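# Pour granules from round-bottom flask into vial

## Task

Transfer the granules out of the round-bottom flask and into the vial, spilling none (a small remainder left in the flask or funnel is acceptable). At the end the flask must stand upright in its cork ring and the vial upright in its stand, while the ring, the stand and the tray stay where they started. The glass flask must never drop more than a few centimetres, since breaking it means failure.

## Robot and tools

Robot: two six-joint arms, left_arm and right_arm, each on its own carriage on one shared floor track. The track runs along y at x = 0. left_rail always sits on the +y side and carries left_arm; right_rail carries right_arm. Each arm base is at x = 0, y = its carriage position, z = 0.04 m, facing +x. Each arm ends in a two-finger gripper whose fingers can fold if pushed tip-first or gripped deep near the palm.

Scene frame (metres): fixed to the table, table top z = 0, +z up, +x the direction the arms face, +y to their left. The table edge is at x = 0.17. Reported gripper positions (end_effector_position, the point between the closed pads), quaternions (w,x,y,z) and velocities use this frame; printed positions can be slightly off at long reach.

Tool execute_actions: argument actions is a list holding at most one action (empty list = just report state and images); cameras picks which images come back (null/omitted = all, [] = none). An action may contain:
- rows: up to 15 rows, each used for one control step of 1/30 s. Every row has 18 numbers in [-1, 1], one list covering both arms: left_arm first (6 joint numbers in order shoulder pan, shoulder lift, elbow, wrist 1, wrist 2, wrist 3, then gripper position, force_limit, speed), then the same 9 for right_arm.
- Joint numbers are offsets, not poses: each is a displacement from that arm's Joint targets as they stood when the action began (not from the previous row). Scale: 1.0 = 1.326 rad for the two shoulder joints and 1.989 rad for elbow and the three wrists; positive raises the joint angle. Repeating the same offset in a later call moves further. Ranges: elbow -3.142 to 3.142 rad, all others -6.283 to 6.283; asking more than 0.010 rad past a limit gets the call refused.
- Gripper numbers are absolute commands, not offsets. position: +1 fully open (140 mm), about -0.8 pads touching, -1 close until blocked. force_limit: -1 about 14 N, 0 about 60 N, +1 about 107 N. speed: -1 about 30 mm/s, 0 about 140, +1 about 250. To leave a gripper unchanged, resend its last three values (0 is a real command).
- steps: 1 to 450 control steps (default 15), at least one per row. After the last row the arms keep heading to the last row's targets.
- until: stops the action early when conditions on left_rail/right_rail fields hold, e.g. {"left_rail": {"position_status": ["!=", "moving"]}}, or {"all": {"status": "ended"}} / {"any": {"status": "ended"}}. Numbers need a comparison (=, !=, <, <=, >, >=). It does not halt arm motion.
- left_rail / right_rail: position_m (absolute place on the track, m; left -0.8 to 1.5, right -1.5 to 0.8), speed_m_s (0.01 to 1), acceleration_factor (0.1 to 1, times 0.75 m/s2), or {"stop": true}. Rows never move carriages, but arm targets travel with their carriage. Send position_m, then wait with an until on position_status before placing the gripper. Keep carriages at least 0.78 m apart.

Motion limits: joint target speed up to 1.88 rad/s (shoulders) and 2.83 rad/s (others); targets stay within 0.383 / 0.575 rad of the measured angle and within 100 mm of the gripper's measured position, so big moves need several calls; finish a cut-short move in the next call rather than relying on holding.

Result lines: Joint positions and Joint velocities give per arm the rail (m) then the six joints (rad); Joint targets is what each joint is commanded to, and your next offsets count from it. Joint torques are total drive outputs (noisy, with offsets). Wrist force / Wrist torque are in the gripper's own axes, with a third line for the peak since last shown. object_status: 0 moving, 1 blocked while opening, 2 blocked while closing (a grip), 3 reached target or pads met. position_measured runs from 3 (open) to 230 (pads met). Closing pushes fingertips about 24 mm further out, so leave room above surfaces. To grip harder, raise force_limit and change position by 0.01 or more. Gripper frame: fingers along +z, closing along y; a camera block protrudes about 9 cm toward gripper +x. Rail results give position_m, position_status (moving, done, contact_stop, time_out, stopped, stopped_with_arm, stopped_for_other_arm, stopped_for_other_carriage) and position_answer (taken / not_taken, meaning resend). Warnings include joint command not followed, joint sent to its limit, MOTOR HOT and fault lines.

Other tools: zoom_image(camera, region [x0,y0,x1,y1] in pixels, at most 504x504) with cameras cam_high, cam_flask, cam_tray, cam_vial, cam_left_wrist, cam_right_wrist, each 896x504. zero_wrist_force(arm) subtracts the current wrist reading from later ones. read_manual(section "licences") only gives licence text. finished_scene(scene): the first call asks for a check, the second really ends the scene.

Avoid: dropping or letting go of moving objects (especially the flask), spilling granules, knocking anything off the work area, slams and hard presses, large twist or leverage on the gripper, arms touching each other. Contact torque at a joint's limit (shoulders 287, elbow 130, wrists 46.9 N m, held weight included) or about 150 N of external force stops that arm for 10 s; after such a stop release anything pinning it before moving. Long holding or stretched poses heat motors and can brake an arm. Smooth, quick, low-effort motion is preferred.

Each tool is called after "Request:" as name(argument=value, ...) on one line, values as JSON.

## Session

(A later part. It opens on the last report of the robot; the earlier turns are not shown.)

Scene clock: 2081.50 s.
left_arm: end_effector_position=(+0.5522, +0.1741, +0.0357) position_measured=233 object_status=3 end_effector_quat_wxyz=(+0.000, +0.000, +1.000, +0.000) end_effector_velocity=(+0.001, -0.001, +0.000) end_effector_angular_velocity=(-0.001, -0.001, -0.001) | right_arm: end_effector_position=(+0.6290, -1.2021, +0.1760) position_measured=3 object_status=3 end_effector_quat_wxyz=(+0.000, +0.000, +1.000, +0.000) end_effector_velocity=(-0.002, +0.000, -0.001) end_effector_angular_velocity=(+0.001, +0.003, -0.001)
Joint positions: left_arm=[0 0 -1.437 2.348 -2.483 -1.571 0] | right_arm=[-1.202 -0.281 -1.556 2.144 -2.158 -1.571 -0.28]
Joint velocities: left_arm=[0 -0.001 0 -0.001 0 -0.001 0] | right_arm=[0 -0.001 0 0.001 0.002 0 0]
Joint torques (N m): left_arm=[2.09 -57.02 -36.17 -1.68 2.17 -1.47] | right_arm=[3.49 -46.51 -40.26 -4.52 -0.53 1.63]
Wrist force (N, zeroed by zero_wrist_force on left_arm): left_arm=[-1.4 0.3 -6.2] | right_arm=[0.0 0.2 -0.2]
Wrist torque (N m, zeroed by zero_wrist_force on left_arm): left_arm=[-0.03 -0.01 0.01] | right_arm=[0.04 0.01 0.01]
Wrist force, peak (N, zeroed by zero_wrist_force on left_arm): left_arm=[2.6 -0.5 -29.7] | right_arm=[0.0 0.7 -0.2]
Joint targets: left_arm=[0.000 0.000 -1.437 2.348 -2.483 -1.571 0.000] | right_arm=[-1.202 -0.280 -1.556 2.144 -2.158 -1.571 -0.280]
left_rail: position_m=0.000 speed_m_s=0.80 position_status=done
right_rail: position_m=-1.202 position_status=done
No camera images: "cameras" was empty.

Request:
execute_actions(actions=[{"rows":[[0,-0.00021,-0.00016,0.0003,0,0,-1,-0.1,-1,0,0,0,0,0,0,1,1,1],[0,-0.001347,-0.00103,0.001927,0,0,-1,-0.1,-1,0,0,0,0,0,0,1,1,1],[0,-0.003581,-0.002737,0.005125,0,0,-0.54,-0.1,-1,0,0,0,0,0,0,1,1,1],[0,-0.006507,-0.004974,0.009312,0,0,-0.54,-0.1,-1,0,0,0,0,0,0,1,1,1],[0,-0.009433,-0.00721,0.013498,0,0,-0.54,-0.1,-1,0,0,0,0,0,0,1,1,1],[0,-0.011667,-0.008917,0.016696,0,0,-0.54,-0.1,-1,0,0,0,0,0,0,1,1,1],[0,-0.012804,-0.009787,0.018323,0,0,-0.54,-0.1,-1,0,0,0,0,0,0,1,1,1],[0,-0.013014,-0.009947,0.018623,0,0,-0.54,-0.1,-1,0,0,0,0,0,0,1,1,1]],"steps":26}], cameras=[])

Request:
execute_actions(actions=[{"left_rail":{"position_m":-0.0145,"speed_m_s":0.2,"acceleration_factor":0.8},"rows":[[0,0,0,0,0,0,-0.54,-0.1,-1,0,0,0,0,0,0,1,1,1]],"steps":200,"until":{"any":{"status":"ended"}}}], cameras=["cam_left_wrist", "cam_vial"])

Scene clock: 2126.97 s.
left_arm: end_effector_position=(+0.5583, +0.1741, +0.0504) position_measured=197 object_status=0 end_effector_quat_wxyz=(+0.000, +0.000, +1.000, +0.000) end_effector_velocity=(+0.001, +0.000, +0.001) end_effector_angular_velocity=(+0.000, -0.001, -0.002) | right_arm: end_effector_position=(+0.6290, -1.2021, +0.1760) position_measured=3 object_status=3 end_effector_quat_wxyz=(+0.000, +0.000, +1.000, +0.000) end_effector_velocity=(+0.000, +0.000, +0.000) end_effector_angular_velocity=(+0.000, +0.000, +0.000)
Joint positions: left_arm=[0 0 -1.454 2.328 -2.446 -1.571 0] | right_arm=[-1.202 -0.281 -1.556 2.144 -2.158 -1.571 -0.28]
Joint velocities: left_arm=[0 0 0 -0.001 0 0 0.002] | right_arm=[0 0 0 0 0 0 0]
Joint torques (N m): left_arm=[3.51 -58.66 -42.27 -3.04 2.34 -1.24] | right_arm=[5.86 -46.75 -40.69 -4.72 -0.44 1.82]
Wrist force (N, zeroed by zero_wrist_force on left_arm): left_arm=[0.0 -0.2 -0.4] | right_arm=[0.3 0.3 0.0]
Wrist torque (N m, zeroed by zero_wrist_force on left_arm): left_arm=[-0.04 -0.01 0.00] | right_arm=[0.06 -0.06 0.01]
Wrist force, peak (N, zeroed by zero_wrist_force on left_arm): left_arm=[-1.3 0.4 -5.2] | right_arm=[0.4 0.6 -0.1]
Joint targets: left_arm=[0.000 0.000 -1.454 2.328 -2.446 -1.571 0.000] | right_arm=[-1.202 -0.280 -1.556 2.144 -2.158 -1.571 -0.280]
left_rail: position_m=0.000 speed_m_s=0.80 position_status=done
right_rail: position_m=-1.202 position_status=done
No camera images: "cameras" was empty.

Scene clock: 2127.53 s.
left_arm: end_effector_position=(+0.5583, +0.1595, +0.0504) position_measured=197 object_status=3 end_effector_quat_wxyz=(+0.000, +0.000, +1.000, +0.000) end_effector_velocity=(+0.000, +0.000, +0.000) end_effector_angular_velocity=(+0.000, +0.000, +0.001) | right_arm: end_effector_position=(+0.6290, -1.2021, +0.1760) position_measured=3 object_status=3 end_effector_quat_wxyz=(+0.000, +0.000, +1.000, +0.000) end_effector_velocity=(+0.000, +0.001, +0.001) end_effector_angular_velocity=(+0.000, -0.002, +0.001)
Joint positions: left_arm=[-0.015 0 -1.454 2.328 -2.446 -1.571 0] | right_arm=[-1.202 -0.281 -1.556 2.144 -2.158 -1.571 -0.28]
Joint velocities: left_arm=[0 0 0 0 0 0 -0.001] | right_arm=[0 0.001 -0.001 0 -0.001 0.001 0]
Joint torques (N m): left_arm=[2.16 -59.91 -40.2 -3.16 2.19 -1.24] | right_arm=[4.26 -45.89 -40.24 -4.54 -0.12 1.58]
Wrist force (N, zeroed by zero_wrist_force on left_arm): left_arm=[0.2 0.1 -0.9] | right_arm=[0.1 0.2 0.0]
Wrist torque (N m, zeroed by zero_wrist_force on left_arm): left_arm=[0.02 -0.06 0.00] | right_arm=[0.04 -0.02 0.01]
Wrist force, peak (N, zeroed by zero_wrist_force on left_arm): left_arm=[0.0 -1.5 -0.2] | right_arm=[0.4 0.3 -0.4]
Joint targets: left_arm=[-0.015 0.000 -1.454 2.328 -2.446 -1.571 0.000] | right_arm=[-1.202 -0.280 -1.556 2.144 -2.158 -1.571 -0.280]
left_rail: position_m=-0.015 speed_m_s=0.20 position_status=done
right_rail: position_m=-1.202 position_status=done
Images, in order (width x height): cam_vial 896x504, cam_left_wrist 896x504.

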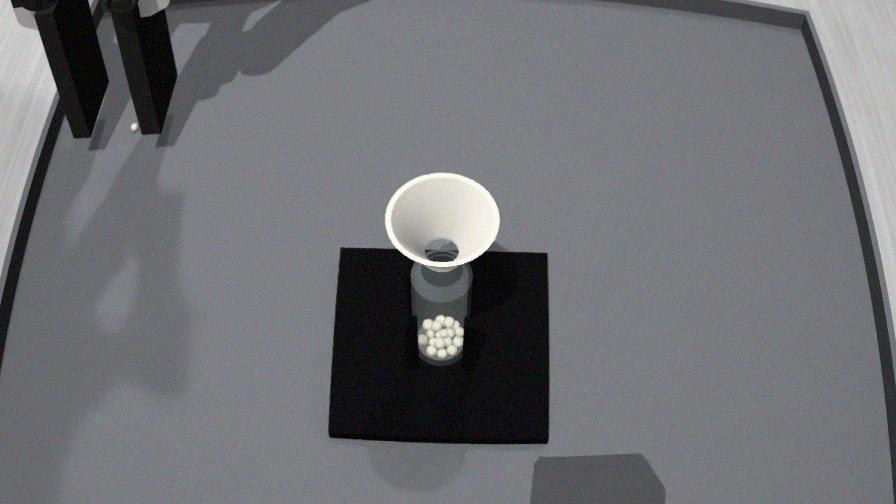

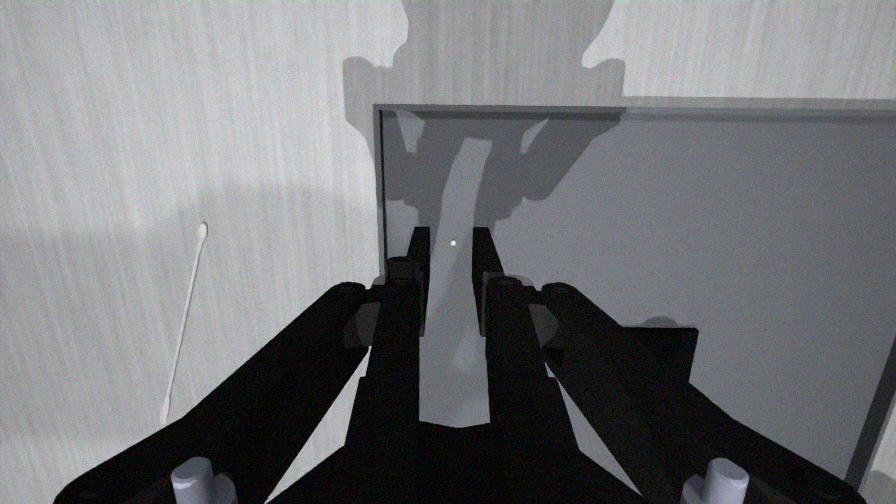

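Request:
execute_actions(actions=[{"rows":[[0,0.00005,0.000012,-0.000046,0,0,-0.54,-0.1,-1,0,0,0,0,0,0,1,1,1],[0,0.000358,0.000087,-0.000326,0,0,-0.54,-0.1,-1,0,0,0,0,0,0,1,1,1],[0,0.001081,0.000264,-0.000984,0,0,-0.54,-0.1,-1,0,0,0,0,0,0,1,1,1],[0,0.002276,0.000555,-0.002072,0,0,-0.54,-0.1,-1,0,0,0,0,0,0,1,1,1],[0,0.003918,0.000956,-0.003569,0,0,-0.54,-0.1,-1,0,0,0,0,0,0,1,1,1],[0,0.005925,0.001446,-0.005396,0,0,-0.54,-0.1,-1,0,0,0,0,0,0,1,1,1],[0,0.008171,0.001994,-0.007441,0,0,-0.54,-0.1,-1,0,0,0,0,0,0,1,1,1],[0,0.010496,0.002562,-0.00956,0,0,-0.54,-0.1,-1,0,0,0,0,0,0,1,1,1],[0,0.012742,0.00311,-0.011605,0,0,-0.54,-0.1,-1,0,0,0,0,0,0,1,1,1],[0,0.014749,0.0036,-0.013432,0,0,-0.54,-0.1,-1,0,0,0,0,0,0,1,1,1],[0,0.016391,0.004001,-0.014929,0,0,-0.54,-0.1,-1,0,0,0,0,0,0,1,1,1],[0,0.017586,0.004292,-0.016017,0,0,-0.54,-0.1,-1,0,0,0,0,0,0,1,1,1],[0,0.018309,0.004469,-0.016675,0,0,-0.54,-0.1,-1,0,0,0,0,0,0,1,1,1],[0,0.018617,0.004544,-0.016955,0,0,-0.54,-0.1,-1,0,0,0,0,0,0,1,1,1],[0,0.018667,0.004556,-0.017001,0,0,-0.54,-0.1,-1,0,0,0,0,0,0,1,1,1]],"steps":24}], cameras=["cam_left_wrist"])

Request:
zoom_image(camera="cam_left_wrist", region=[390, 200, 510, 290])

Scene clock: 2157.10 s.
left_arm: end_effector_position=(+0.5583, +0.1596, +0.0364) position_measured=197 object_status=3 end_effector_quat_wxyz=(+0.000, +0.000, +1.000, +0.000) end_effector_velocity=(+0.000, +0.001, +0.000) end_effector_angular_velocity=(+0.001, +0.000, -0.002) | right_arm: end_effector_position=(+0.6290, -1.2021, +0.1760) position_measured=3 object_status=3 end_effector_quat_wxyz=(+0.000, +0.000, +1.000, +0.000) end_effector_velocity=(+0.000, -0.002, +0.000) end_effector_angular_velocity=(-0.001, +0.000, -0.002)
Joint positions: left_arm=[-0.014 0 -1.429 2.337 -2.479 -1.571 0] | right_arm=[-1.202 -0.281 -1.556 2.144 -2.158 -1.571 -0.28]
Joint velocities: left_arm=[0 0 0.001 0.001 -0.002 0.001 0.002] | right_arm=[0 -0.002 0 0 -0.001 -0.001 0]
Joint torques (N m): left_arm=[3.08 -32.07 -21.19 -5.73 2.39 -1.55] | right_arm=[4.63 -48.2 -41.24 -4.11 -0.58 2]
Wrist force (N, zeroed by zero_wrist_force on left_arm): left_arm=[-0.6 -0.4 -0.3] | right_arm=[0.4 0.4 0.1]
Wrist torque (N m, zeroed by zero_wrist_force on left_arm): left_arm=[-0.11 0.13 0.00] | right_arm=[0.07 -0.08 0.00]
Wrist force, peak (N, zeroed by zero_wrist_force on left_arm): left_arm=[0.2 -0.5 -0.7] | right_arm=[0.3 0.7 -0.3]
Joint targets: left_arm=[-0.015 0.000 -1.429 2.337 -2.480 -1.571 0.000] | right_arm=[-1.202 -0.280 -1.556 2.144 -2.158 -1.571 -0.280]
left_rail: position_m=-0.014 position_m_goal=-0.015 speed_m_s=0.20 position_status=done
right_rail: position_m=-1.202 position_status=done
Images, in order (width x height): cam_left_wrist 896x504.

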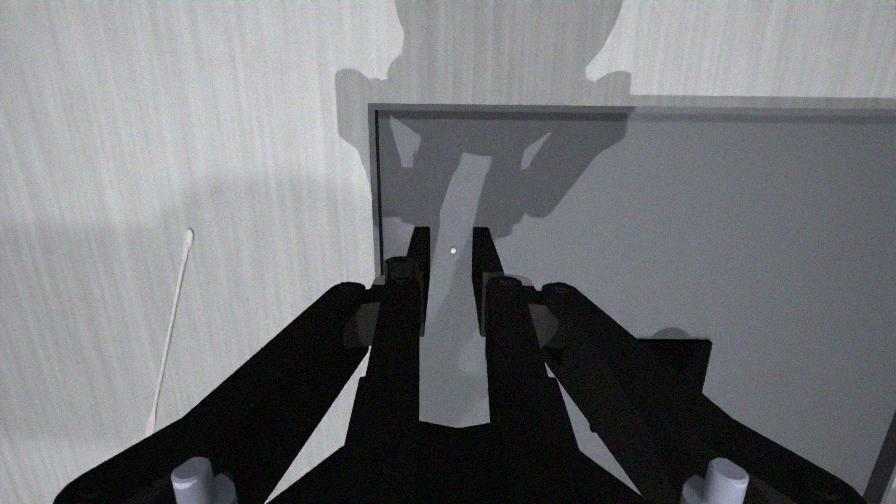

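Scaled by 4.200 from the camera's 896x504 image, which has a finer 1280x720 frame.

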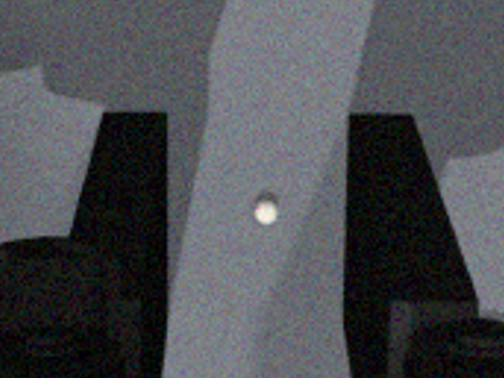

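Request:
execute_actions(actions=[{"rows":[[0,0,0,0,0,0,-1,-1,-1,0,0,0,0,0,0,1,1,1]],"steps":40}], cameras=["cam_left_wrist"])

Request:
zoom_image(camera="cam_left_wrist", region=[390, 200, 510, 290])

Scene clock: 2162.30 s.
left_arm: end_effector_position=(+0.5583, +0.1596, +0.0363) position_measured=231 object_status=3 end_effector_quat_wxyz=(+0.000, +0.000, +1.000, +0.000) end_effector_velocity=(+0.000, +0.000, +0.000) end_effector_angular_velocity=(+0.000, +0.000, +0.003) | right_arm: end_effector_position=(+0.6290, -1.2021, +0.1760) position_measured=3 object_status=3 end_effector_quat_wxyz=(+0.000, +0.000, +1.000, +0.000) end_effector_velocity=(+0.000, +0.000, +0.000) end_effector_angular_velocity=(-0.001, -0.001, +0.000)
Joint positions: left_arm=[-0.014 0 -1.429 2.337 -2.48 -1.571 0] | right_arm=[-1.202 -0.281 -1.556 2.144 -2.158 -1.571 -0.28]
Joint velocities: left_arm=[0 0 0 0 0 0 -0.003] | right_arm=[0 0 -0.001 0 0 -0.001 0]
Joint torques (N m): left_arm=[3.24 -35.02 -31.54 -4.79 2.31 -1.32] | right_arm=[4.15 -46.2 -40.87 -3.88 -0.5 1.56]
Wrist force (N, zeroed by zero_wrist_force on left_arm): left_arm=[-0.1 0.1 -0.7] | right_arm=[0.4 0.0 -0.1]
Wrist torque (N m, zeroed by zero_wrist_force on left_arm): left_arm=[0.01 0.04 0.00] | right_arm=[0.00 -0.07 0.01]
Wrist force, peak (N, zeroed by zero_wrist_force on left_arm): left_arm=[-0.7 0.2 -0.4] | right_arm=[-0.4 0.5 0.1]
Joint targets: left_arm=[-0.015 0.000 -1.429 2.337 -2.480 -1.571 0.000] | right_arm=[-1.202 -0.280 -1.556 2.144 -2.158 -1.571 -0.280]
left_rail: position_m=-0.014 position_m_goal=-0.015 speed_m_s=0.20 position_status=done
right_rail: position_m=-1.202 position_status=done
Images, in order (width x height): cam_left_wrist 896x504.

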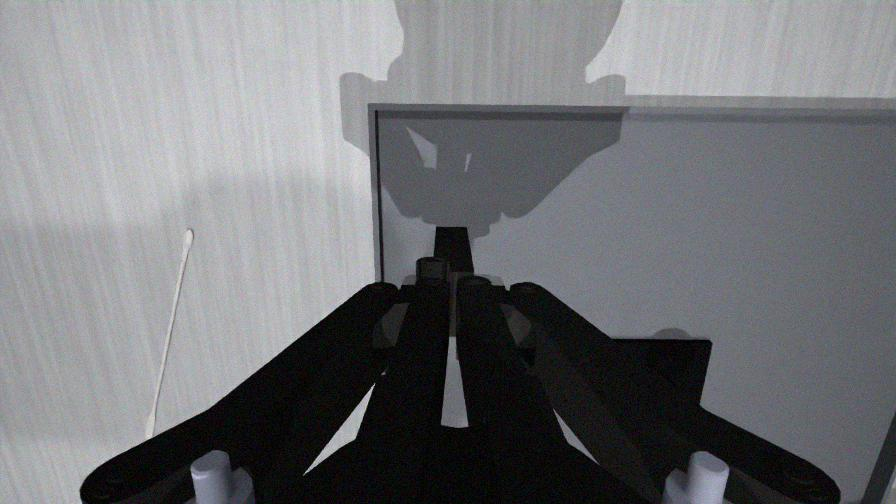

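Scaled by 4.200 from the camera's 896x504 image, which has a finer 1280x720 frame.

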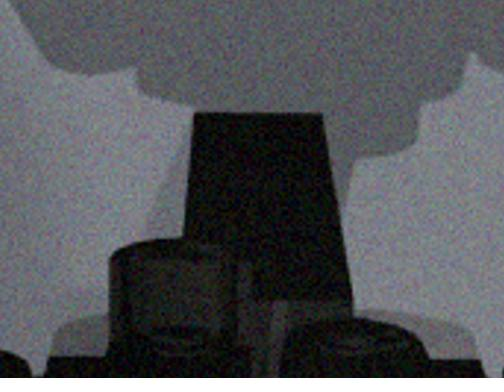

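Request:
execute_actions(actions=[], cameras=["cam_vial"])

Request:
zoom_image(camera="cam_vial", region=[60, 80, 240, 180])

Scene clock: 2169.00 s.
left_arm: end_effector_position=(+0.5583, +0.1596, +0.0363) position_measured=231 object_status=3 end_effector_quat_wxyz=(+0.000, +0.000, +1.000, +0.000) end_effector_velocity=(+0.001, +0.000, +0.000) end_effector_angular_velocity=(-0.001, -0.001, +0.000) | right_arm: end_effector_position=(+0.6290, -1.2021, +0.1760) position_measured=3 object_status=3 end_effector_quat_wxyz=(+0.000, +0.000, +1.000, +0.000) end_effector_velocity=(+0.000, +0.000, +0.000) end_effector_angular_velocity=(+0.000, +0.000, +0.000)
Joint positions: left_arm=[-0.014 0 -1.429 2.337 -2.48 -1.571 0] | right_arm=[-1.202 -0.281 -1.556 2.144 -2.158 -1.571 -0.28]
Joint velocities: left_arm=[0 -0.001 0 -0.001 0 -0.001 -0.001] | right_arm=[0 0 0.001 0 0 0 0]
Joint torques (N m): left_arm=[2.42 -35.79 -39.24 -3.57 2.09 -1.18] | right_arm=[5.05 -46.62 -40.16 -4.19 -0.73 1.67]
Wrist force (N, zeroed by zero_wrist_force on left_arm): left_arm=[0.4 0.1 -0.6] | right_arm=[0.1 0.5 0.0]
Wrist torque (N m, zeroed by zero_wrist_force on left_arm): left_arm=[0.02 -0.08 0.00] | right_arm=[0.12 -0.01 0.01]
Wrist force, peak (N, zeroed by zero_wrist_force on left_arm): left_arm=[-0.1 0.1 -1.0] | right_arm=[-0.2 0.6 0.0]
Joint targets: left_arm=[-0.015 0.000 -1.429 2.337 -2.480 -1.571 0.000] | right_arm=[-1.202 -0.280 -1.556 2.144 -2.158 -1.571 -0.280]
Tool commands: left_gripper/position=-1.0 left_gripper/force_limit=-1.0 left_gripper/speed=-1.0 right_gripper/position=+1.0 right_gripper/force_limit=+1.0 right_gripper/speed=+1.0
left_rail: position_m=-0.014 position_m_goal=-0.015 speed_m_s=0.20 position_status=done
right_rail: position_m=-1.202 position_status=done
Images, in order (width x height): cam_vial 896x504.

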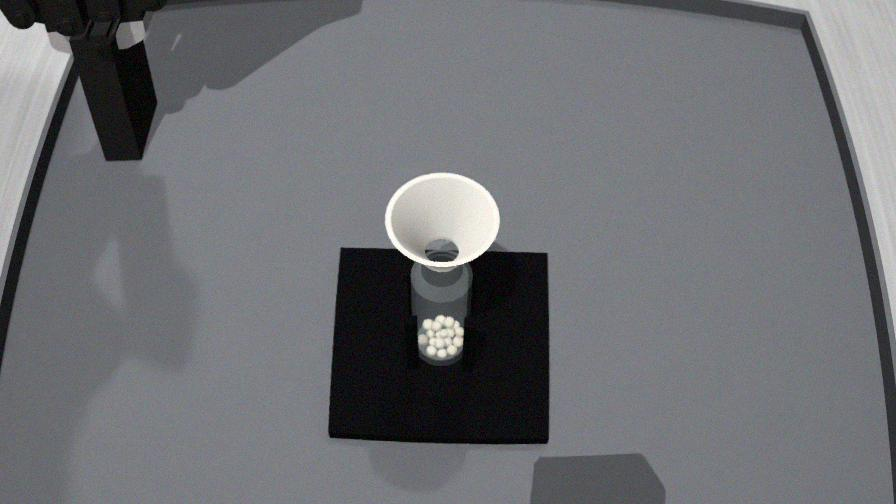

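Scaled by 2.800 from the camera's 896x504 image, which has a finer 1280x720 frame.

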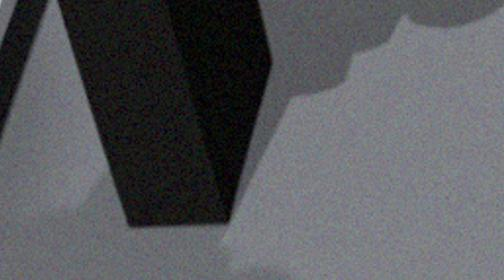

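Request:
execute_actions(actions=[{"rows":[[0,-0.000102,-0.000026,0.000094,0,0,-1,-1,-1,0,0,0,0,0,0,1,1,1],[0,-0.000725,-0.000188,0.000672,0,0,-1,-1,-1,0,0,0,0,0,0,1,1,1],[0,-0.002188,-0.000567,0.002025,0,0,-1,-1,-1,0,0,0,0,0,0,1,1,1],[0,-0.004606,-0.001193,0.004263,0,0,-1,-1,-1,0,0,0,0,0,0,1,1,1],[0,-0.007931,-0.002054,0.007341,0,0,-1,-1,-1,0,0,0,0,0,0,1,1,1],[0,-0.011992,-0.003106,0.011101,0,0,-1,-1,-1,0,0,0,0,0,0,1,1,1],[0,-0.016538,-0.004284,0.015309,0,0,-1,-1,-1,0,0,0,0,0,0,1,1,1],[0,-0.021245,-0.005503,0.019666,0,0,-1,-1,-1,0,0,0,0,0,0,1,1,1],[0,-0.025791,-0.006681,0.023874,0,0,-1,-1,-1,0,0,0,0,0,0,1,1,1],[0,-0.029852,-0.007733,0.027634,0,0,-1,-1,-1,0,0,0,0,0,0,1,1,1],[0,-0.033177,-0.008594,0.030712,0,0,-1,-1,-1,0,0,0,0,0,0,1,1,1],[0,-0.035595,-0.00922,0.03295,0,0,-1,-1,-1,0,0,0,0,0,0,1,1,1],[0,-0.037058,-0.009599,0.034303,0,0,-1,-1,-1,0,0,0,0,0,0,1,1,1],[0,-0.037681,-0.009761,0.034881,0,0,-1,-1,-1,0,0,0,0,0,0,1,1,1],[0,-0.037783,-0.009787,0.034975,0,0,-1,-1,-1,0,0,0,0,0,0,1,1,1]],"steps":24}], cameras=["cam_vial", "cam_left_wrist"])

Request:
zoom_image(camera="cam_vial", region=[40, 60, 240, 180])

Scene clock: 2184.83 s.
left_arm: end_effector_position=(+0.5583, +0.1596, +0.0653) position_measured=231 object_status=3 end_effector_quat_wxyz=(+0.000, +0.000, +1.000, +0.000) end_effector_velocity=(+0.000, +0.001, +0.001) end_effector_angular_velocity=(+0.001, +0.000, +0.002) | right_arm: end_effector_position=(+0.6290, -1.2021, +0.1760) position_measured=3 object_status=3 end_effector_quat_wxyz=(+0.000, +0.000, +1.000, +0.000) end_effector_velocity=(+0.000, -0.001, +0.000) end_effector_angular_velocity=(+0.000, +0.000, -0.001)
Joint positions: left_arm=[-0.014 0 -1.479 2.318 -2.41 -1.571 0] | right_arm=[-1.202 -0.281 -1.556 2.144 -2.158 -1.571 -0.281]
Joint velocities: left_arm=[0 0.001 -0.002 -0.001 0.003 0.001 -0.002] | right_arm=[0 -0.001 0 0 0.001 0 0]
Joint torques (N m): left_arm=[4.15 -59.72 -42.9 -2.58 2.23 -1.18] | right_arm=[3.74 -48.89 -40.76 -4.2 -0.62 2.19]
Wrist force (N, zeroed by zero_wrist_force on left_arm): left_arm=[0.2 -0.1 -0.4] | right_arm=[0.0 0.1 0.0]
Wrist torque (N m, zeroed by zero_wrist_force on left_arm): left_arm=[-0.03 -0.06 -0.01] | right_arm=[0.02 0.01 0.01]
Wrist force, peak (N, zeroed by zero_wrist_force on left_arm): left_arm=[0.1 -0.1 -1.0] | right_arm=[0.5 0.7 0.1]
Joint targets: left_arm=[-0.015 0.000 -1.479 2.318 -2.410 -1.571 0.000] | right_arm=[-1.202 -0.280 -1.556 2.144 -2.158 -1.571 -0.280]
left_rail: position_m=-0.014 position_m_goal=-0.015 speed_m_s=0.20 position_status=done
right_rail: position_m=-1.202 position_status=done
Images, in order (width x height): cam_vial 896x504, cam_left_wrist 896x504.

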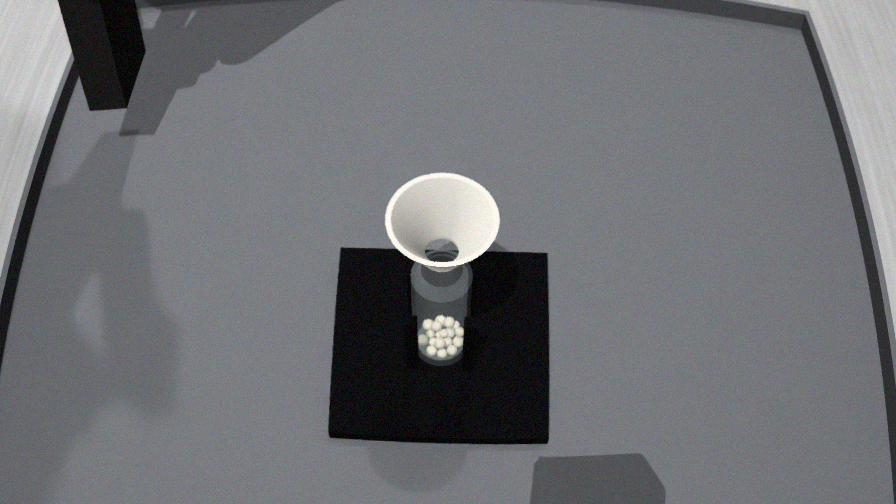

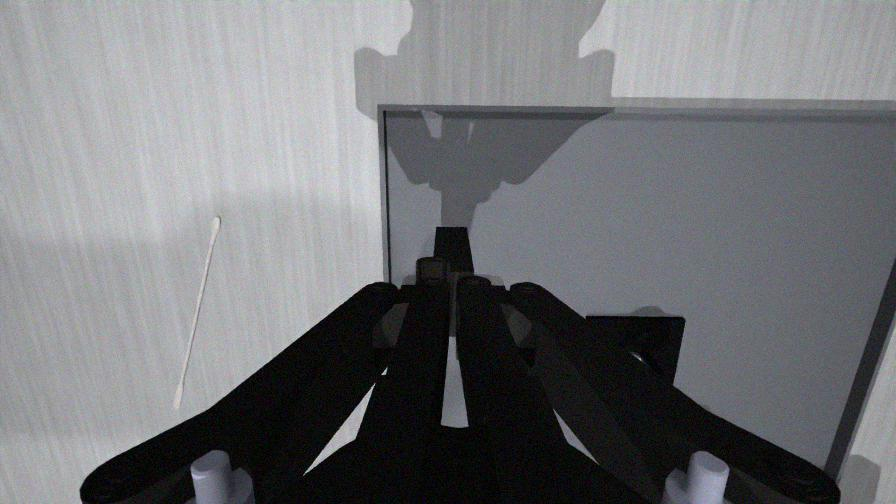

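Scaled by 2.520 from the camera's 896x504 image, which has a finer 1280x720 frame.

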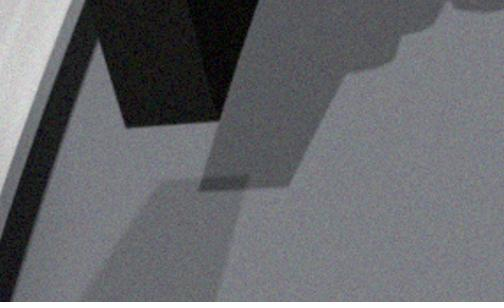

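Request:
execute_actions(actions=[], cameras=["cam_tray"])

Request:
zoom_image(camera="cam_tray", region=[280, 20, 480, 160])

Scene clock: 2193.40 s.
left_arm: end_effector_position=(+0.5583, +0.1596, +0.0654) position_measured=231 object_status=3 end_effector_quat_wxyz=(+0.000, +0.000, +1.000, +0.000) end_effector_velocity=(+0.001, +0.000, +0.000) end_effector_angular_velocity=(+0.000, +0.000, +0.000) | right_arm: end_effector_position=(+0.6290, -1.2021, +0.1760) position_measured=3 object_status=3 end_effector_quat_wxyz=(+0.000, +0.000, +1.000, +0.000) end_effector_velocity=(+0.000, +0.000, +0.000) end_effector_angular_velocity=(+0.001, +0.000, -0.001)
Joint positions: left_arm=[-0.014 0 -1.479 2.318 -2.41 -1.571 0] | right_arm=[-1.202 -0.281 -1.556 2.144 -2.158 -1.571 -0.28]
Joint velocities: left_arm=[0 -0.001 0 -0.001 0 0 -0.001] | right_arm=[0 -0.001 0 0.001 0 0.001 0]
Joint torques (N m): left_arm=[3.13 -57.76 -36.32 -4.01 2.06 -1.18] | right_arm=[5.79 -44.5 -40.75 -4.35 -0.65 1.74]
Wrist force (N, zeroed by zero_wrist_force on left_arm): left_arm=[0.3 0.3 -0.3] | right_arm=[0.1 0.0 0.0]
Wrist torque (N m, zeroed by zero_wrist_force on left_arm): left_arm=[0.08 -0.09 0.00] | right_arm=[0.00 -0.02 0.01]
Wrist force, peak (N, zeroed by zero_wrist_force on left_arm): left_arm=[0.2 0.0 -0.9] | right_arm=[0.6 0.2 -0.2]
Joint targets: left_arm=[-0.015 0.000 -1.479 2.318 -2.410 -1.571 0.000] | right_arm=[-1.202 -0.280 -1.556 2.144 -2.158 -1.571 -0.280]
Tool commands: left_gripper/position=-1.0 left_gripper/force_limit=-1.0 left_gripper/speed=-1.0 right_gripper/position=+1.0 right_gripper/force_limit=+1.0 right_gripper/speed=+1.0
left_rail: position_m=-0.014 position_m_goal=-0.015 speed_m_s=0.20 position_status=done
right_rail: position_m=-1.202 position_status=done
Images, in order (width x height): cam_tray 896x504.

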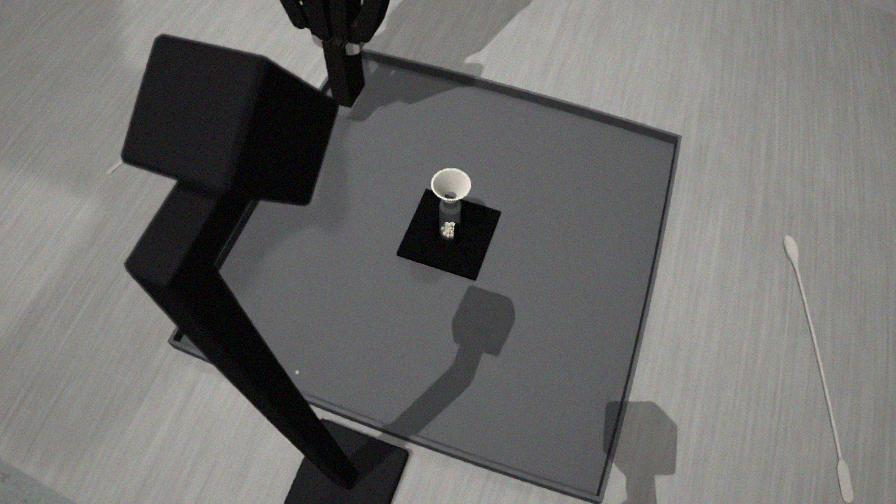

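Scaled by 2.520 from the camera's 896x504 image, which has a finer 1280x720 frame.

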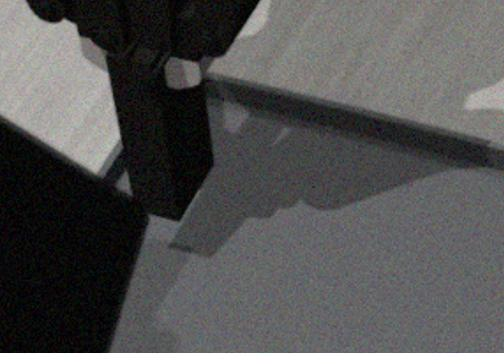

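Request:
execute_actions(actions=[{"left_rail":{"position_m":0.0989,"speed_m_s":0.3,"acceleration_factor":0.4},"rows":[[0,0.000003,-0.000275,0.000274,0,0,-1,-1,-1,0,0,0,0,0,0,1,1,1],[0,0.000019,-0.001958,0.001946,0,0,-1,-1,-1,0,0,0,0,0,0,1,1,1],[0,0.000056,-0.005906,0.005869,0,0,-1,-1,-1,0,0,0,0,0,0,1,1,1],[0,0.000118,-0.012434,0.012355,0,0,-1,-1,-1,0,0,0,0,0,0,1,1,1],[0,0.000203,-0.02141,0.021275,0,0,-1,-1,-1,0,0,0,0,0,0,1,1,1],[0,0.000307,-0.032375,0.03217,0,0,-1,-1,-1,0,0,0,0,0,0,1,1,1],[0,0.000424,-0.044646,0.044364,0,0,-1,-1,-1,0,0,0,0,0,0,1,1,1],[0,0.000544,-0.057356,0.056992,0,0,-1,-1,-1,0,0,0,0,0,0,1,1,1],[0,0.000661,-0.069627,0.069186,0,0,-1,-1,-1,0,0,0,0,0,0,1,1,1],[0,0.000765,-0.080592,0.080081,0,0,-1,-1,-1,0,0,0,0,0,0,1,1,1],[0,0.00085,-0.089568,0.089001,0,0,-1,-1,-1,0,0,0,0,0,0,1,1,1],[0,0.000912,-0.096096,0.095487,0,0,-1,-1,-1,0,0,0,0,0,0,1,1,1],[0,0.000949,-0.100044,0.09941,0,0,-1,-1,-1,0,0,0,0,0,0,1,1,1],[0,0.000965,-0.101727,0.101082,0,0,-1,-1,-1,0,0,0,0,0,0,1,1,1],[0,0.000968,-0.102002,0.101356,0,0,-1,-1,-1,0,0,0,0,0,0,1,1,1]],"steps":200,"until":{"any":{"status":"ended"}}}], cameras=["cam_vial", "cam_left_wrist"])

Request:
zoom_image(camera="cam_left_wrist", region=[330, 90, 530, 290])

Scene clock: 2247.97 s.
left_arm: end_effector_position=(+0.6364, +0.2729, +0.1504) position_measured=231 object_status=3 end_effector_quat_wxyz=(+0.000, +0.000, +1.000, +0.000) end_effector_velocity=(-0.001, +0.001, +0.000) end_effector_angular_velocity=(-0.001, +0.001, +0.001) | right_arm: end_effector_position=(+0.6290, -1.2021, +0.1760) position_measured=3 object_status=3 end_effector_quat_wxyz=(+0.000, +0.000, +1.000, +0.000) end_effector_velocity=(+0.000, +0.000, -0.001) end_effector_angular_velocity=(+0.002, +0.001, -0.001)
Joint positions: left_arm=[0.099 0 -1.478 2.115 -2.209 -1.571 0] | right_arm=[-1.202 -0.281 -1.556 2.144 -2.158 -1.571 -0.28]
Joint velocities: left_arm=[0.001 0.001 0 0.001 0.001 -0.001 0] | right_arm=[0 0 0.001 0 0 0.002 0]
Joint torques (N m): left_arm=[3.68 -39.29 -49.14 -2.99 2.17 -1.11] | right_arm=[7.03 -50.39 -41.34 -4.23 -0.73 2]
Wrist force (N, zeroed by zero_wrist_force on left_arm): left_arm=[-0.2 -0.1 -0.1] | right_arm=[0.1 0.2 -0.3]
Wrist torque (N m, zeroed by zero_wrist_force on left_arm): left_arm=[-0.01 0.05 0.00] | right_arm=[0.04 -0.02 0.01]
Wrist force, peak (N, zeroed by zero_wrist_force on left_arm): left_arm=[-1.9 -0.6 -2.1] | right_arm=[0.5 0.6 -0.1]
Joint targets: left_arm=[0.099 0.000 -1.478 2.115 -2.208 -1.571 0.000] | right_arm=[-1.202 -0.280 -1.556 2.144 -2.158 -1.571 -0.280]
left_rail: position_m=0.099 speed_m_s=0.30 position_status=done
right_rail: position_m=-1.202 position_status=done
Images, in order (width x height): cam_vial 896x504, cam_left_wrist 896x504.

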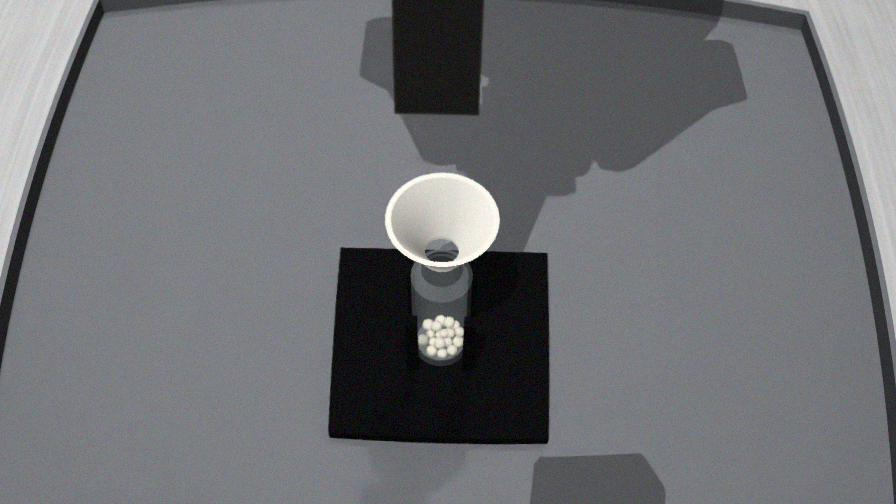

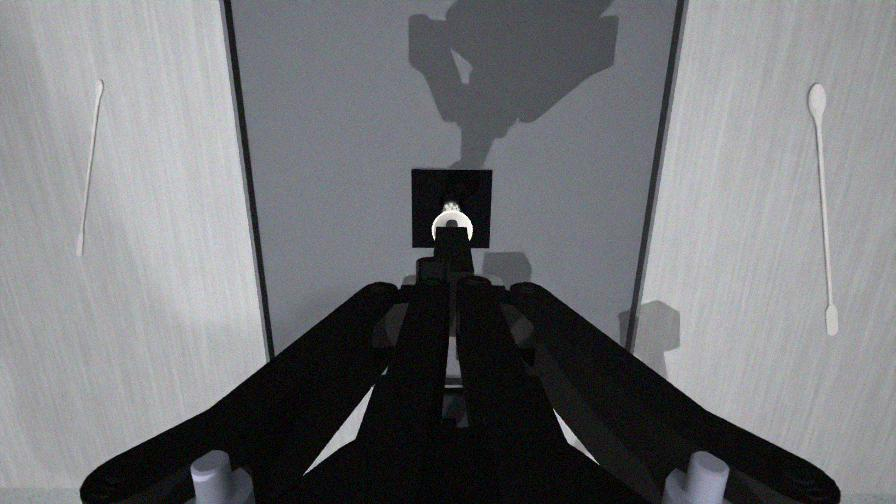

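Scaled by 2.520 from the camera's 896x504 image, which has a finer 1280x720 frame.

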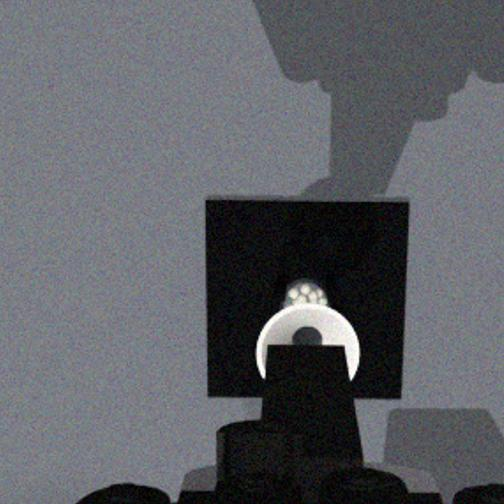

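Request:
execute_actions(actions=[], cameras=["cam_left_wrist", "cam_vial"])

Scene clock: 2291.93 s.
left_arm: end_effector_position=(+0.6364, +0.2730, +0.1505) position_measured=231 object_status=3 end_effector_quat_wxyz=(+0.000, +0.000, +1.000, +0.000) end_effector_velocity=(+0.001, +0.000, +0.001) end_effector_angular_velocity=(+0.000, -0.002, -0.001) | right_arm: end_effector_position=(+0.6290, -1.2021, +0.1760) position_measured=3 object_status=3 end_effector_quat_wxyz=(+0.000, +0.000, +1.000, +0.000) end_effector_velocity=(+0.001, -0.001, +0.001) end_effector_angular_velocity=(-0.001, -0.002, -0.002)
Joint positions: left_arm=[0.099 0 -1.478 2.115 -2.208 -1.571 0] | right_arm=[-1.202 -0.281 -1.556 2.144 -2.158 -1.571 -0.28]
Joint velocities: left_arm=[0 0 0 -0.001 0 0 0.001] | right_arm=[0 -0.002 -0.001 -0.001 0 0 0]
Joint torques (N m): left_arm=[4.22 -42.19 -42.58 -3.85 2.03 -1.17] | right_arm=[4.05 -45.2 -40.05 -4.08 -0.16 1.69]
Wrist force (N, zeroed by zero_wrist_force on left_arm): left_arm=[0.1 -0.1 -0.2] | right_arm=[0.0 0.2 -0.3]
Wrist torque (N m, zeroed by zero_wrist_force on left_arm): left_arm=[-0.02 -0.01 0.00] | right_arm=[0.04 0.02 0.01]
Wrist force, peak (N, zeroed by zero_wrist_force on left_arm): left_arm=[0.4 -0.2 -0.7] | right_arm=[0.2 0.6 0.0]
Joint targets: left_arm=[0.099 0.000 -1.478 2.115 -2.208 -1.571 0.000] | right_arm=[-1.202 -0.280 -1.556 2.144 -2.158 -1.571 -0.280]
Tool commands: left_gripper/position=-1.0 left_gripper/force_limit=-1.0 left_gripper/speed=-1.0 right_gripper/position=+1.0 right_gripper/force_limit=+1.0 right_gripper/speed=+1.0
left_rail: position_m=0.099 speed_m_s=0.30 position_status=done
right_rail: position_m=-1.202 position_status=done
Images, in order (width x height): cam_vial 896x504, cam_left_wrist 896x504.

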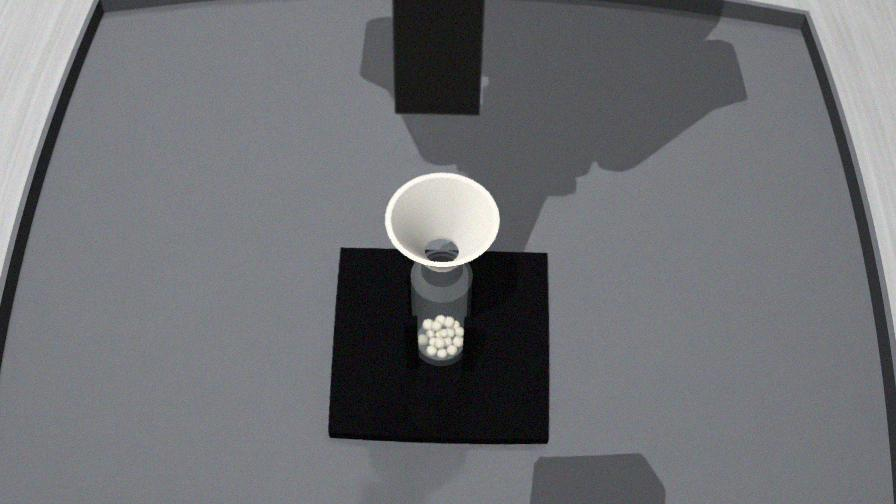

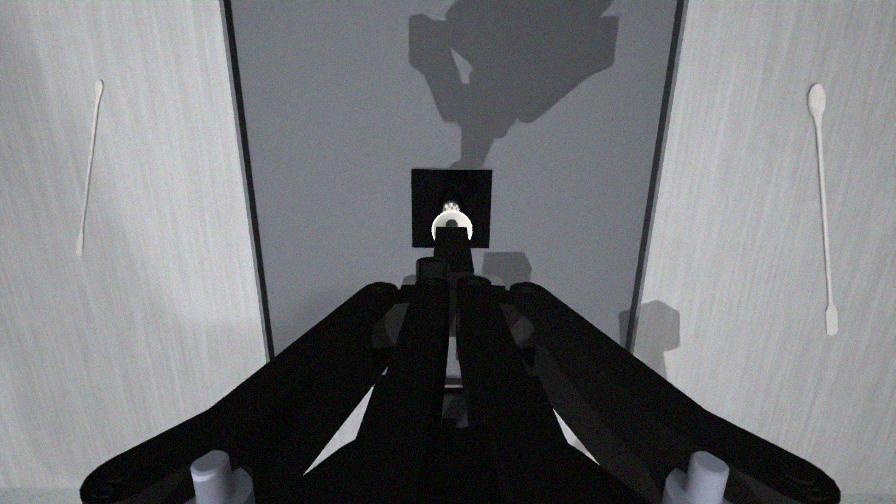

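Request:
zoom_image(camera="cam_vial", region=[340, 0, 560, 130])

Request:
zoom_image(camera="cam_left_wrist", region=[390, 140, 520, 300])

Scaled by 2.291 from the camera's 896x504 image, which has a finer 1280x720 frame.

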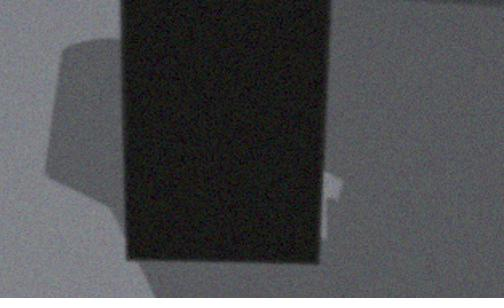

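Scaled by 3.150 from the camera's 896x504 image, which has a finer 1280x720 frame.

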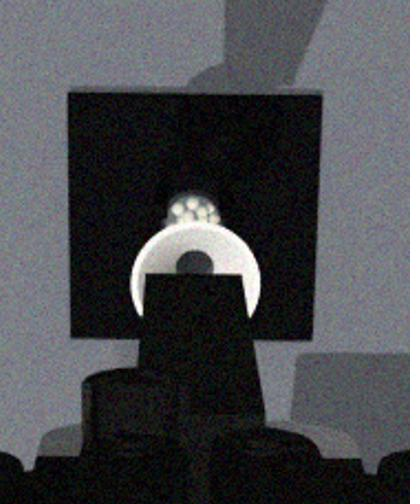

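Request:
execute_actions(actions=[{"rows":[[0,0.000109,0.00005,-0.000123,0,0,-1,-1,-1,0,0,0,0,0,0,1,1,1],[0,0.000778,0.000356,-0.000875,0,0,-1,-1,-1,0,0,0,0,0,0,1,1,1],[0,0.002345,0.001074,-0.002637,0,0,-1,-1,-1,0,0,0,0,0,0,1,1,1],[0,0.004936,0.002262,-0.005553,0,0,-1,-1,-1,0,0,0,0,0,0,1,1,1],[0,0.0085,0.003894,-0.009561,0,0,-1,-1,-1,0,0,0,0,0,0,1,1,1],[0,0.012853,0.005889,-0.014458,0,0,-1,-1,-1,0,0,0,0,0,0,1,1,1],[0,0.017725,0.008121,-0.019937,0,0,-1,-1,-1,0,0,0,0,0,0,1,1,1],[0,0.02277,0.010432,-0.025613,0,0,-1,-1,-1,0,0,0,0,0,0,1,1,1],[0,0.027642,0.012664,-0.031092,0,0,-1,-1,-1,0,0,0,0,0,0,1,1,1],[0,0.031995,0.014659,-0.035989,0,0,-1,-1,-1,0,0,0,0,0,0,1,1,1],[0,0.035559,0.016291,-0.039997,0,0,-1,-1,-1,0,0,0,0,0,0,1,1,1],[0,0.03815,0.017479,-0.042913,0,0,-1,-1,-1,0,0,0,0,0,0,1,1,1],[0,0.039717,0.018197,-0.044675,0,0,-1,-1,-1,0,0,0,0,0,0,1,1,1],[0,0.040386,0.018503,-0.045427,0,0,-1,-1,-1,0,0,0,0,0,0,1,1,1],[0,0.040495,0.018553,-0.04555,0,0,-1,-1,-1,0,0,0,0,0,0,1,1,1]],"steps":20}], cameras=["cam_left_wrist", "cam_vial"])

Scene clock: 2353.97 s.
left_arm: end_effector_position=(+0.6365, +0.2730, +0.1066) position_measured=231 object_status=3 end_effector_quat_wxyz=(+0.000, +0.000, +1.000, +0.000) end_effector_velocity=(+0.000, +0.000, -0.002) end_effector_angular_velocity=(-0.001, +0.000, +0.002) | right_arm: end_effector_position=(+0.6290, -1.2021, +0.1760) position_measured=3 object_status=3 end_effector_quat_wxyz=(+0.000, +0.000, +1.000, +0.000) end_effector_velocity=(-0.001, +0.000, -0.001) end_effector_angular_velocity=(+0.000, +0.003, +0.000)
Joint positions: left_arm=[0.099 0 -1.425 2.152 -2.299 -1.571 0] | right_arm=[-1.202 -0.281 -1.556 2.144 -2.158 -1.571 -0.281]
Joint velocities: left_arm=[0 0 0.002 0.002 -0.004 -0.001 -0.002] | right_arm=[0 0 0 0 0.002 -0.001 0]
Joint torques (N m): left_arm=[4.52 -45.01 -25.84 -5.71 2.03 -1.19] | right_arm=[7.54 -47.53 -41.33 -4.36 -0.59 1.69]
Wrist force (N, zeroed by zero_wrist_force on left_arm): left_arm=[-0.4 -0.2 0.0] | right_arm=[0.0 0.2 -0.3]
Wrist torque (N m, zeroed by zero_wrist_force on left_arm): left_arm=[-0.05 0.12 -0.01] | right_arm=[0.05 0.02 0.01]
Wrist force, peak (N, zeroed by zero_wrist_force on left_arm): left_arm=[0.2 -0.2 -1.4] | right_arm=[0.2 0.7 -0.2]
Joint targets: left_arm=[0.099 0.000 -1.424 2.152 -2.299 -1.571 0.000] | right_arm=[-1.202 -0.280 -1.556 2.144 -2.158 -1.571 -0.280]
left_rail: position_m=0.099 speed_m_s=0.30 position_status=done
right_rail: position_m=-1.202 position_status=done
Images, in order (width x height): cam_vial 896x504, cam_left_wrist 896x504.

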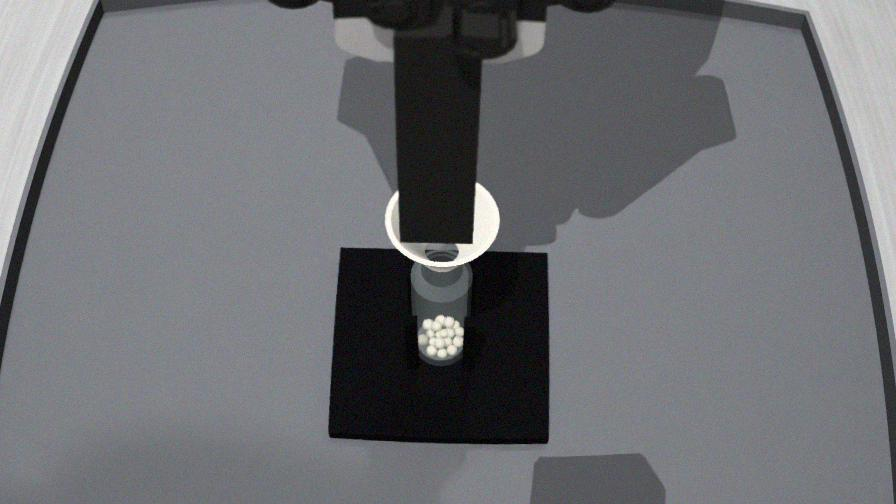

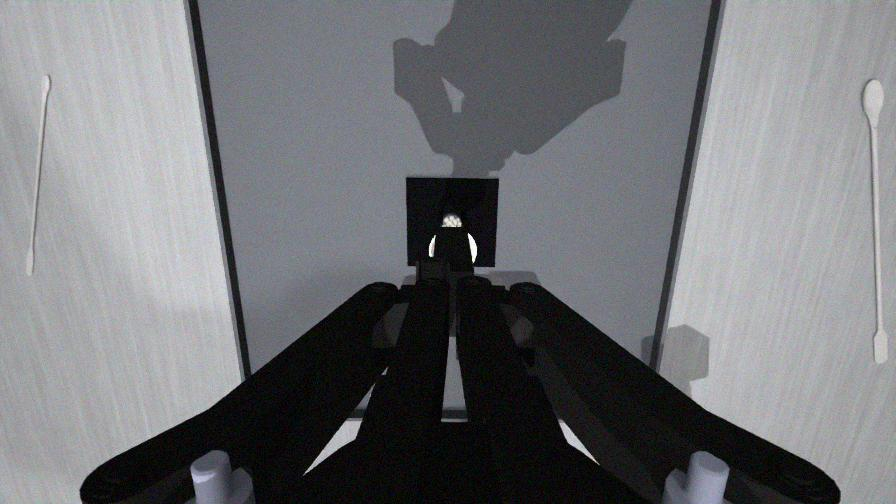

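Request:
execute_actions(actions=[{"rows":[[0,0,0,0,0,0,-0.6,-1,-1,0,0,0,0,0,0,1,1,1]],"steps":20}], cameras=["cam_left_wrist", "cam_vial"])

Request:
zoom_image(camera="cam_vial", region=[340, 150, 560, 370])

Request:
zoom_image(camera="cam_left_wrist", region=[390, 170, 520, 300])

Scene clock: 2367.27 s.
left_arm: end_effector_position=(+0.6364, +0.2730, +0.1064) position_measured=205 object_status=3 end_effector_quat_wxyz=(+0.000, +0.000, +1.000, +0.000) end_effector_velocity=(+0.000, -0.001, +0.000) end_effector_angular_velocity=(-0.001, +0.000, +0.002) | right_arm: end_effector_position=(+0.6290, -1.2021, +0.1760) position_measured=3 object_status=3 end_effector_quat_wxyz=(+0.000, +0.000, +1.000, +0.000) end_effector_velocity=(-0.001, +0.000, -0.001) end_effector_angular_velocity=(+0.002, +0.001, -0.001)
Joint positions: left_arm=[0.099 0 -1.424 2.152 -2.299 -1.571 0] | right_arm=[-1.202 -0.281 -1.556 2.144 -2.158 -1.571 -0.28]
Joint velocities: left_arm=[0 -0.001 0 0 0 -0.001 -0.002] | right_arm=[0 -0.001 -0.001 0.002 0 0.001 0]
Joint torques (N m): left_arm=[4 -41.08 -35.61 -5.09 2.13 -1.13] | right_arm=[3.34 -47.93 -41.34 -4.58 -0.01 1.83]
Wrist force (N, zeroed by zero_wrist_force on left_arm): left_arm=[-0.1 0.0 0.0] | right_arm=[0.2 0.2 0.0]
Wrist torque (N m, zeroed by zero_wrist_force on left_arm): left_arm=[-0.01 0.05 -0.01] | right_arm=[0.05 -0.04 0.00]
Wrist force, peak (N, zeroed by zero_wrist_force on left_arm): left_arm=[-0.3 -0.2 -0.7] | right_arm=[-0.1 0.8 -0.1]
Joint targets: left_arm=[0.099 0.000 -1.424 2.152 -2.299 -1.571 0.000] | right_arm=[-1.202 -0.280 -1.556 2.144 -2.158 -1.571 -0.280]
left_rail: position_m=0.099 speed_m_s=0.30 position_status=done
right_rail: position_m=-1.202 position_status=done
Images, in order (width x height): cam_vial 896x504, cam_left_wrist 896x504.

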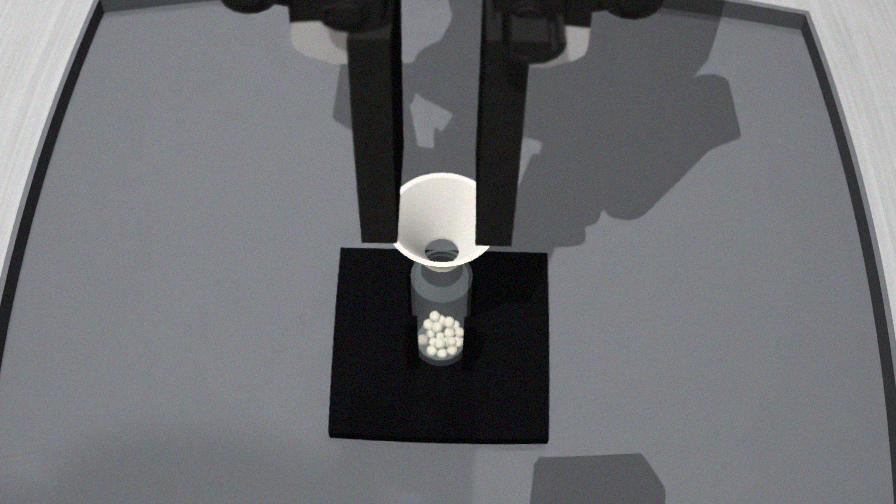

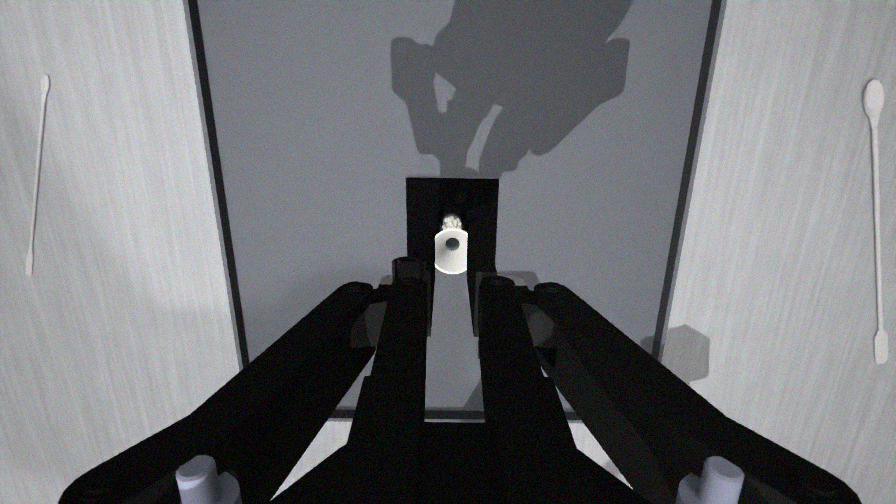

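Scaled by 2.291 from the camera's 896x504 image, which has a finer 1280x720 frame.

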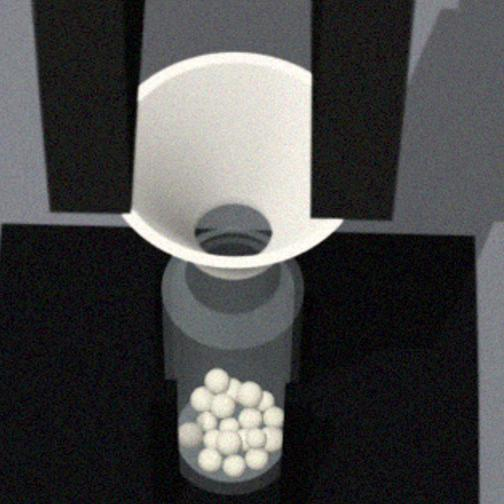

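Scaled by 3.877 from the camera's 896x504 image, which has a finer 1280x720 frame.

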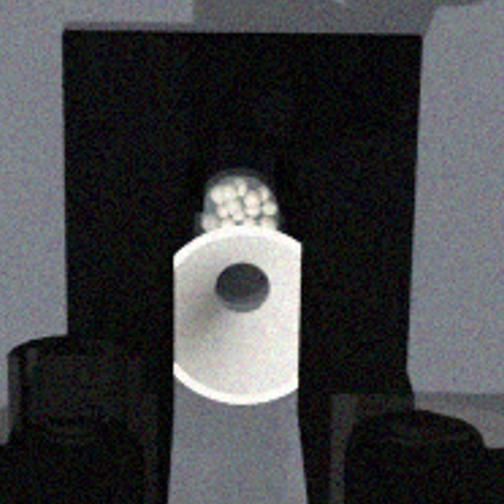

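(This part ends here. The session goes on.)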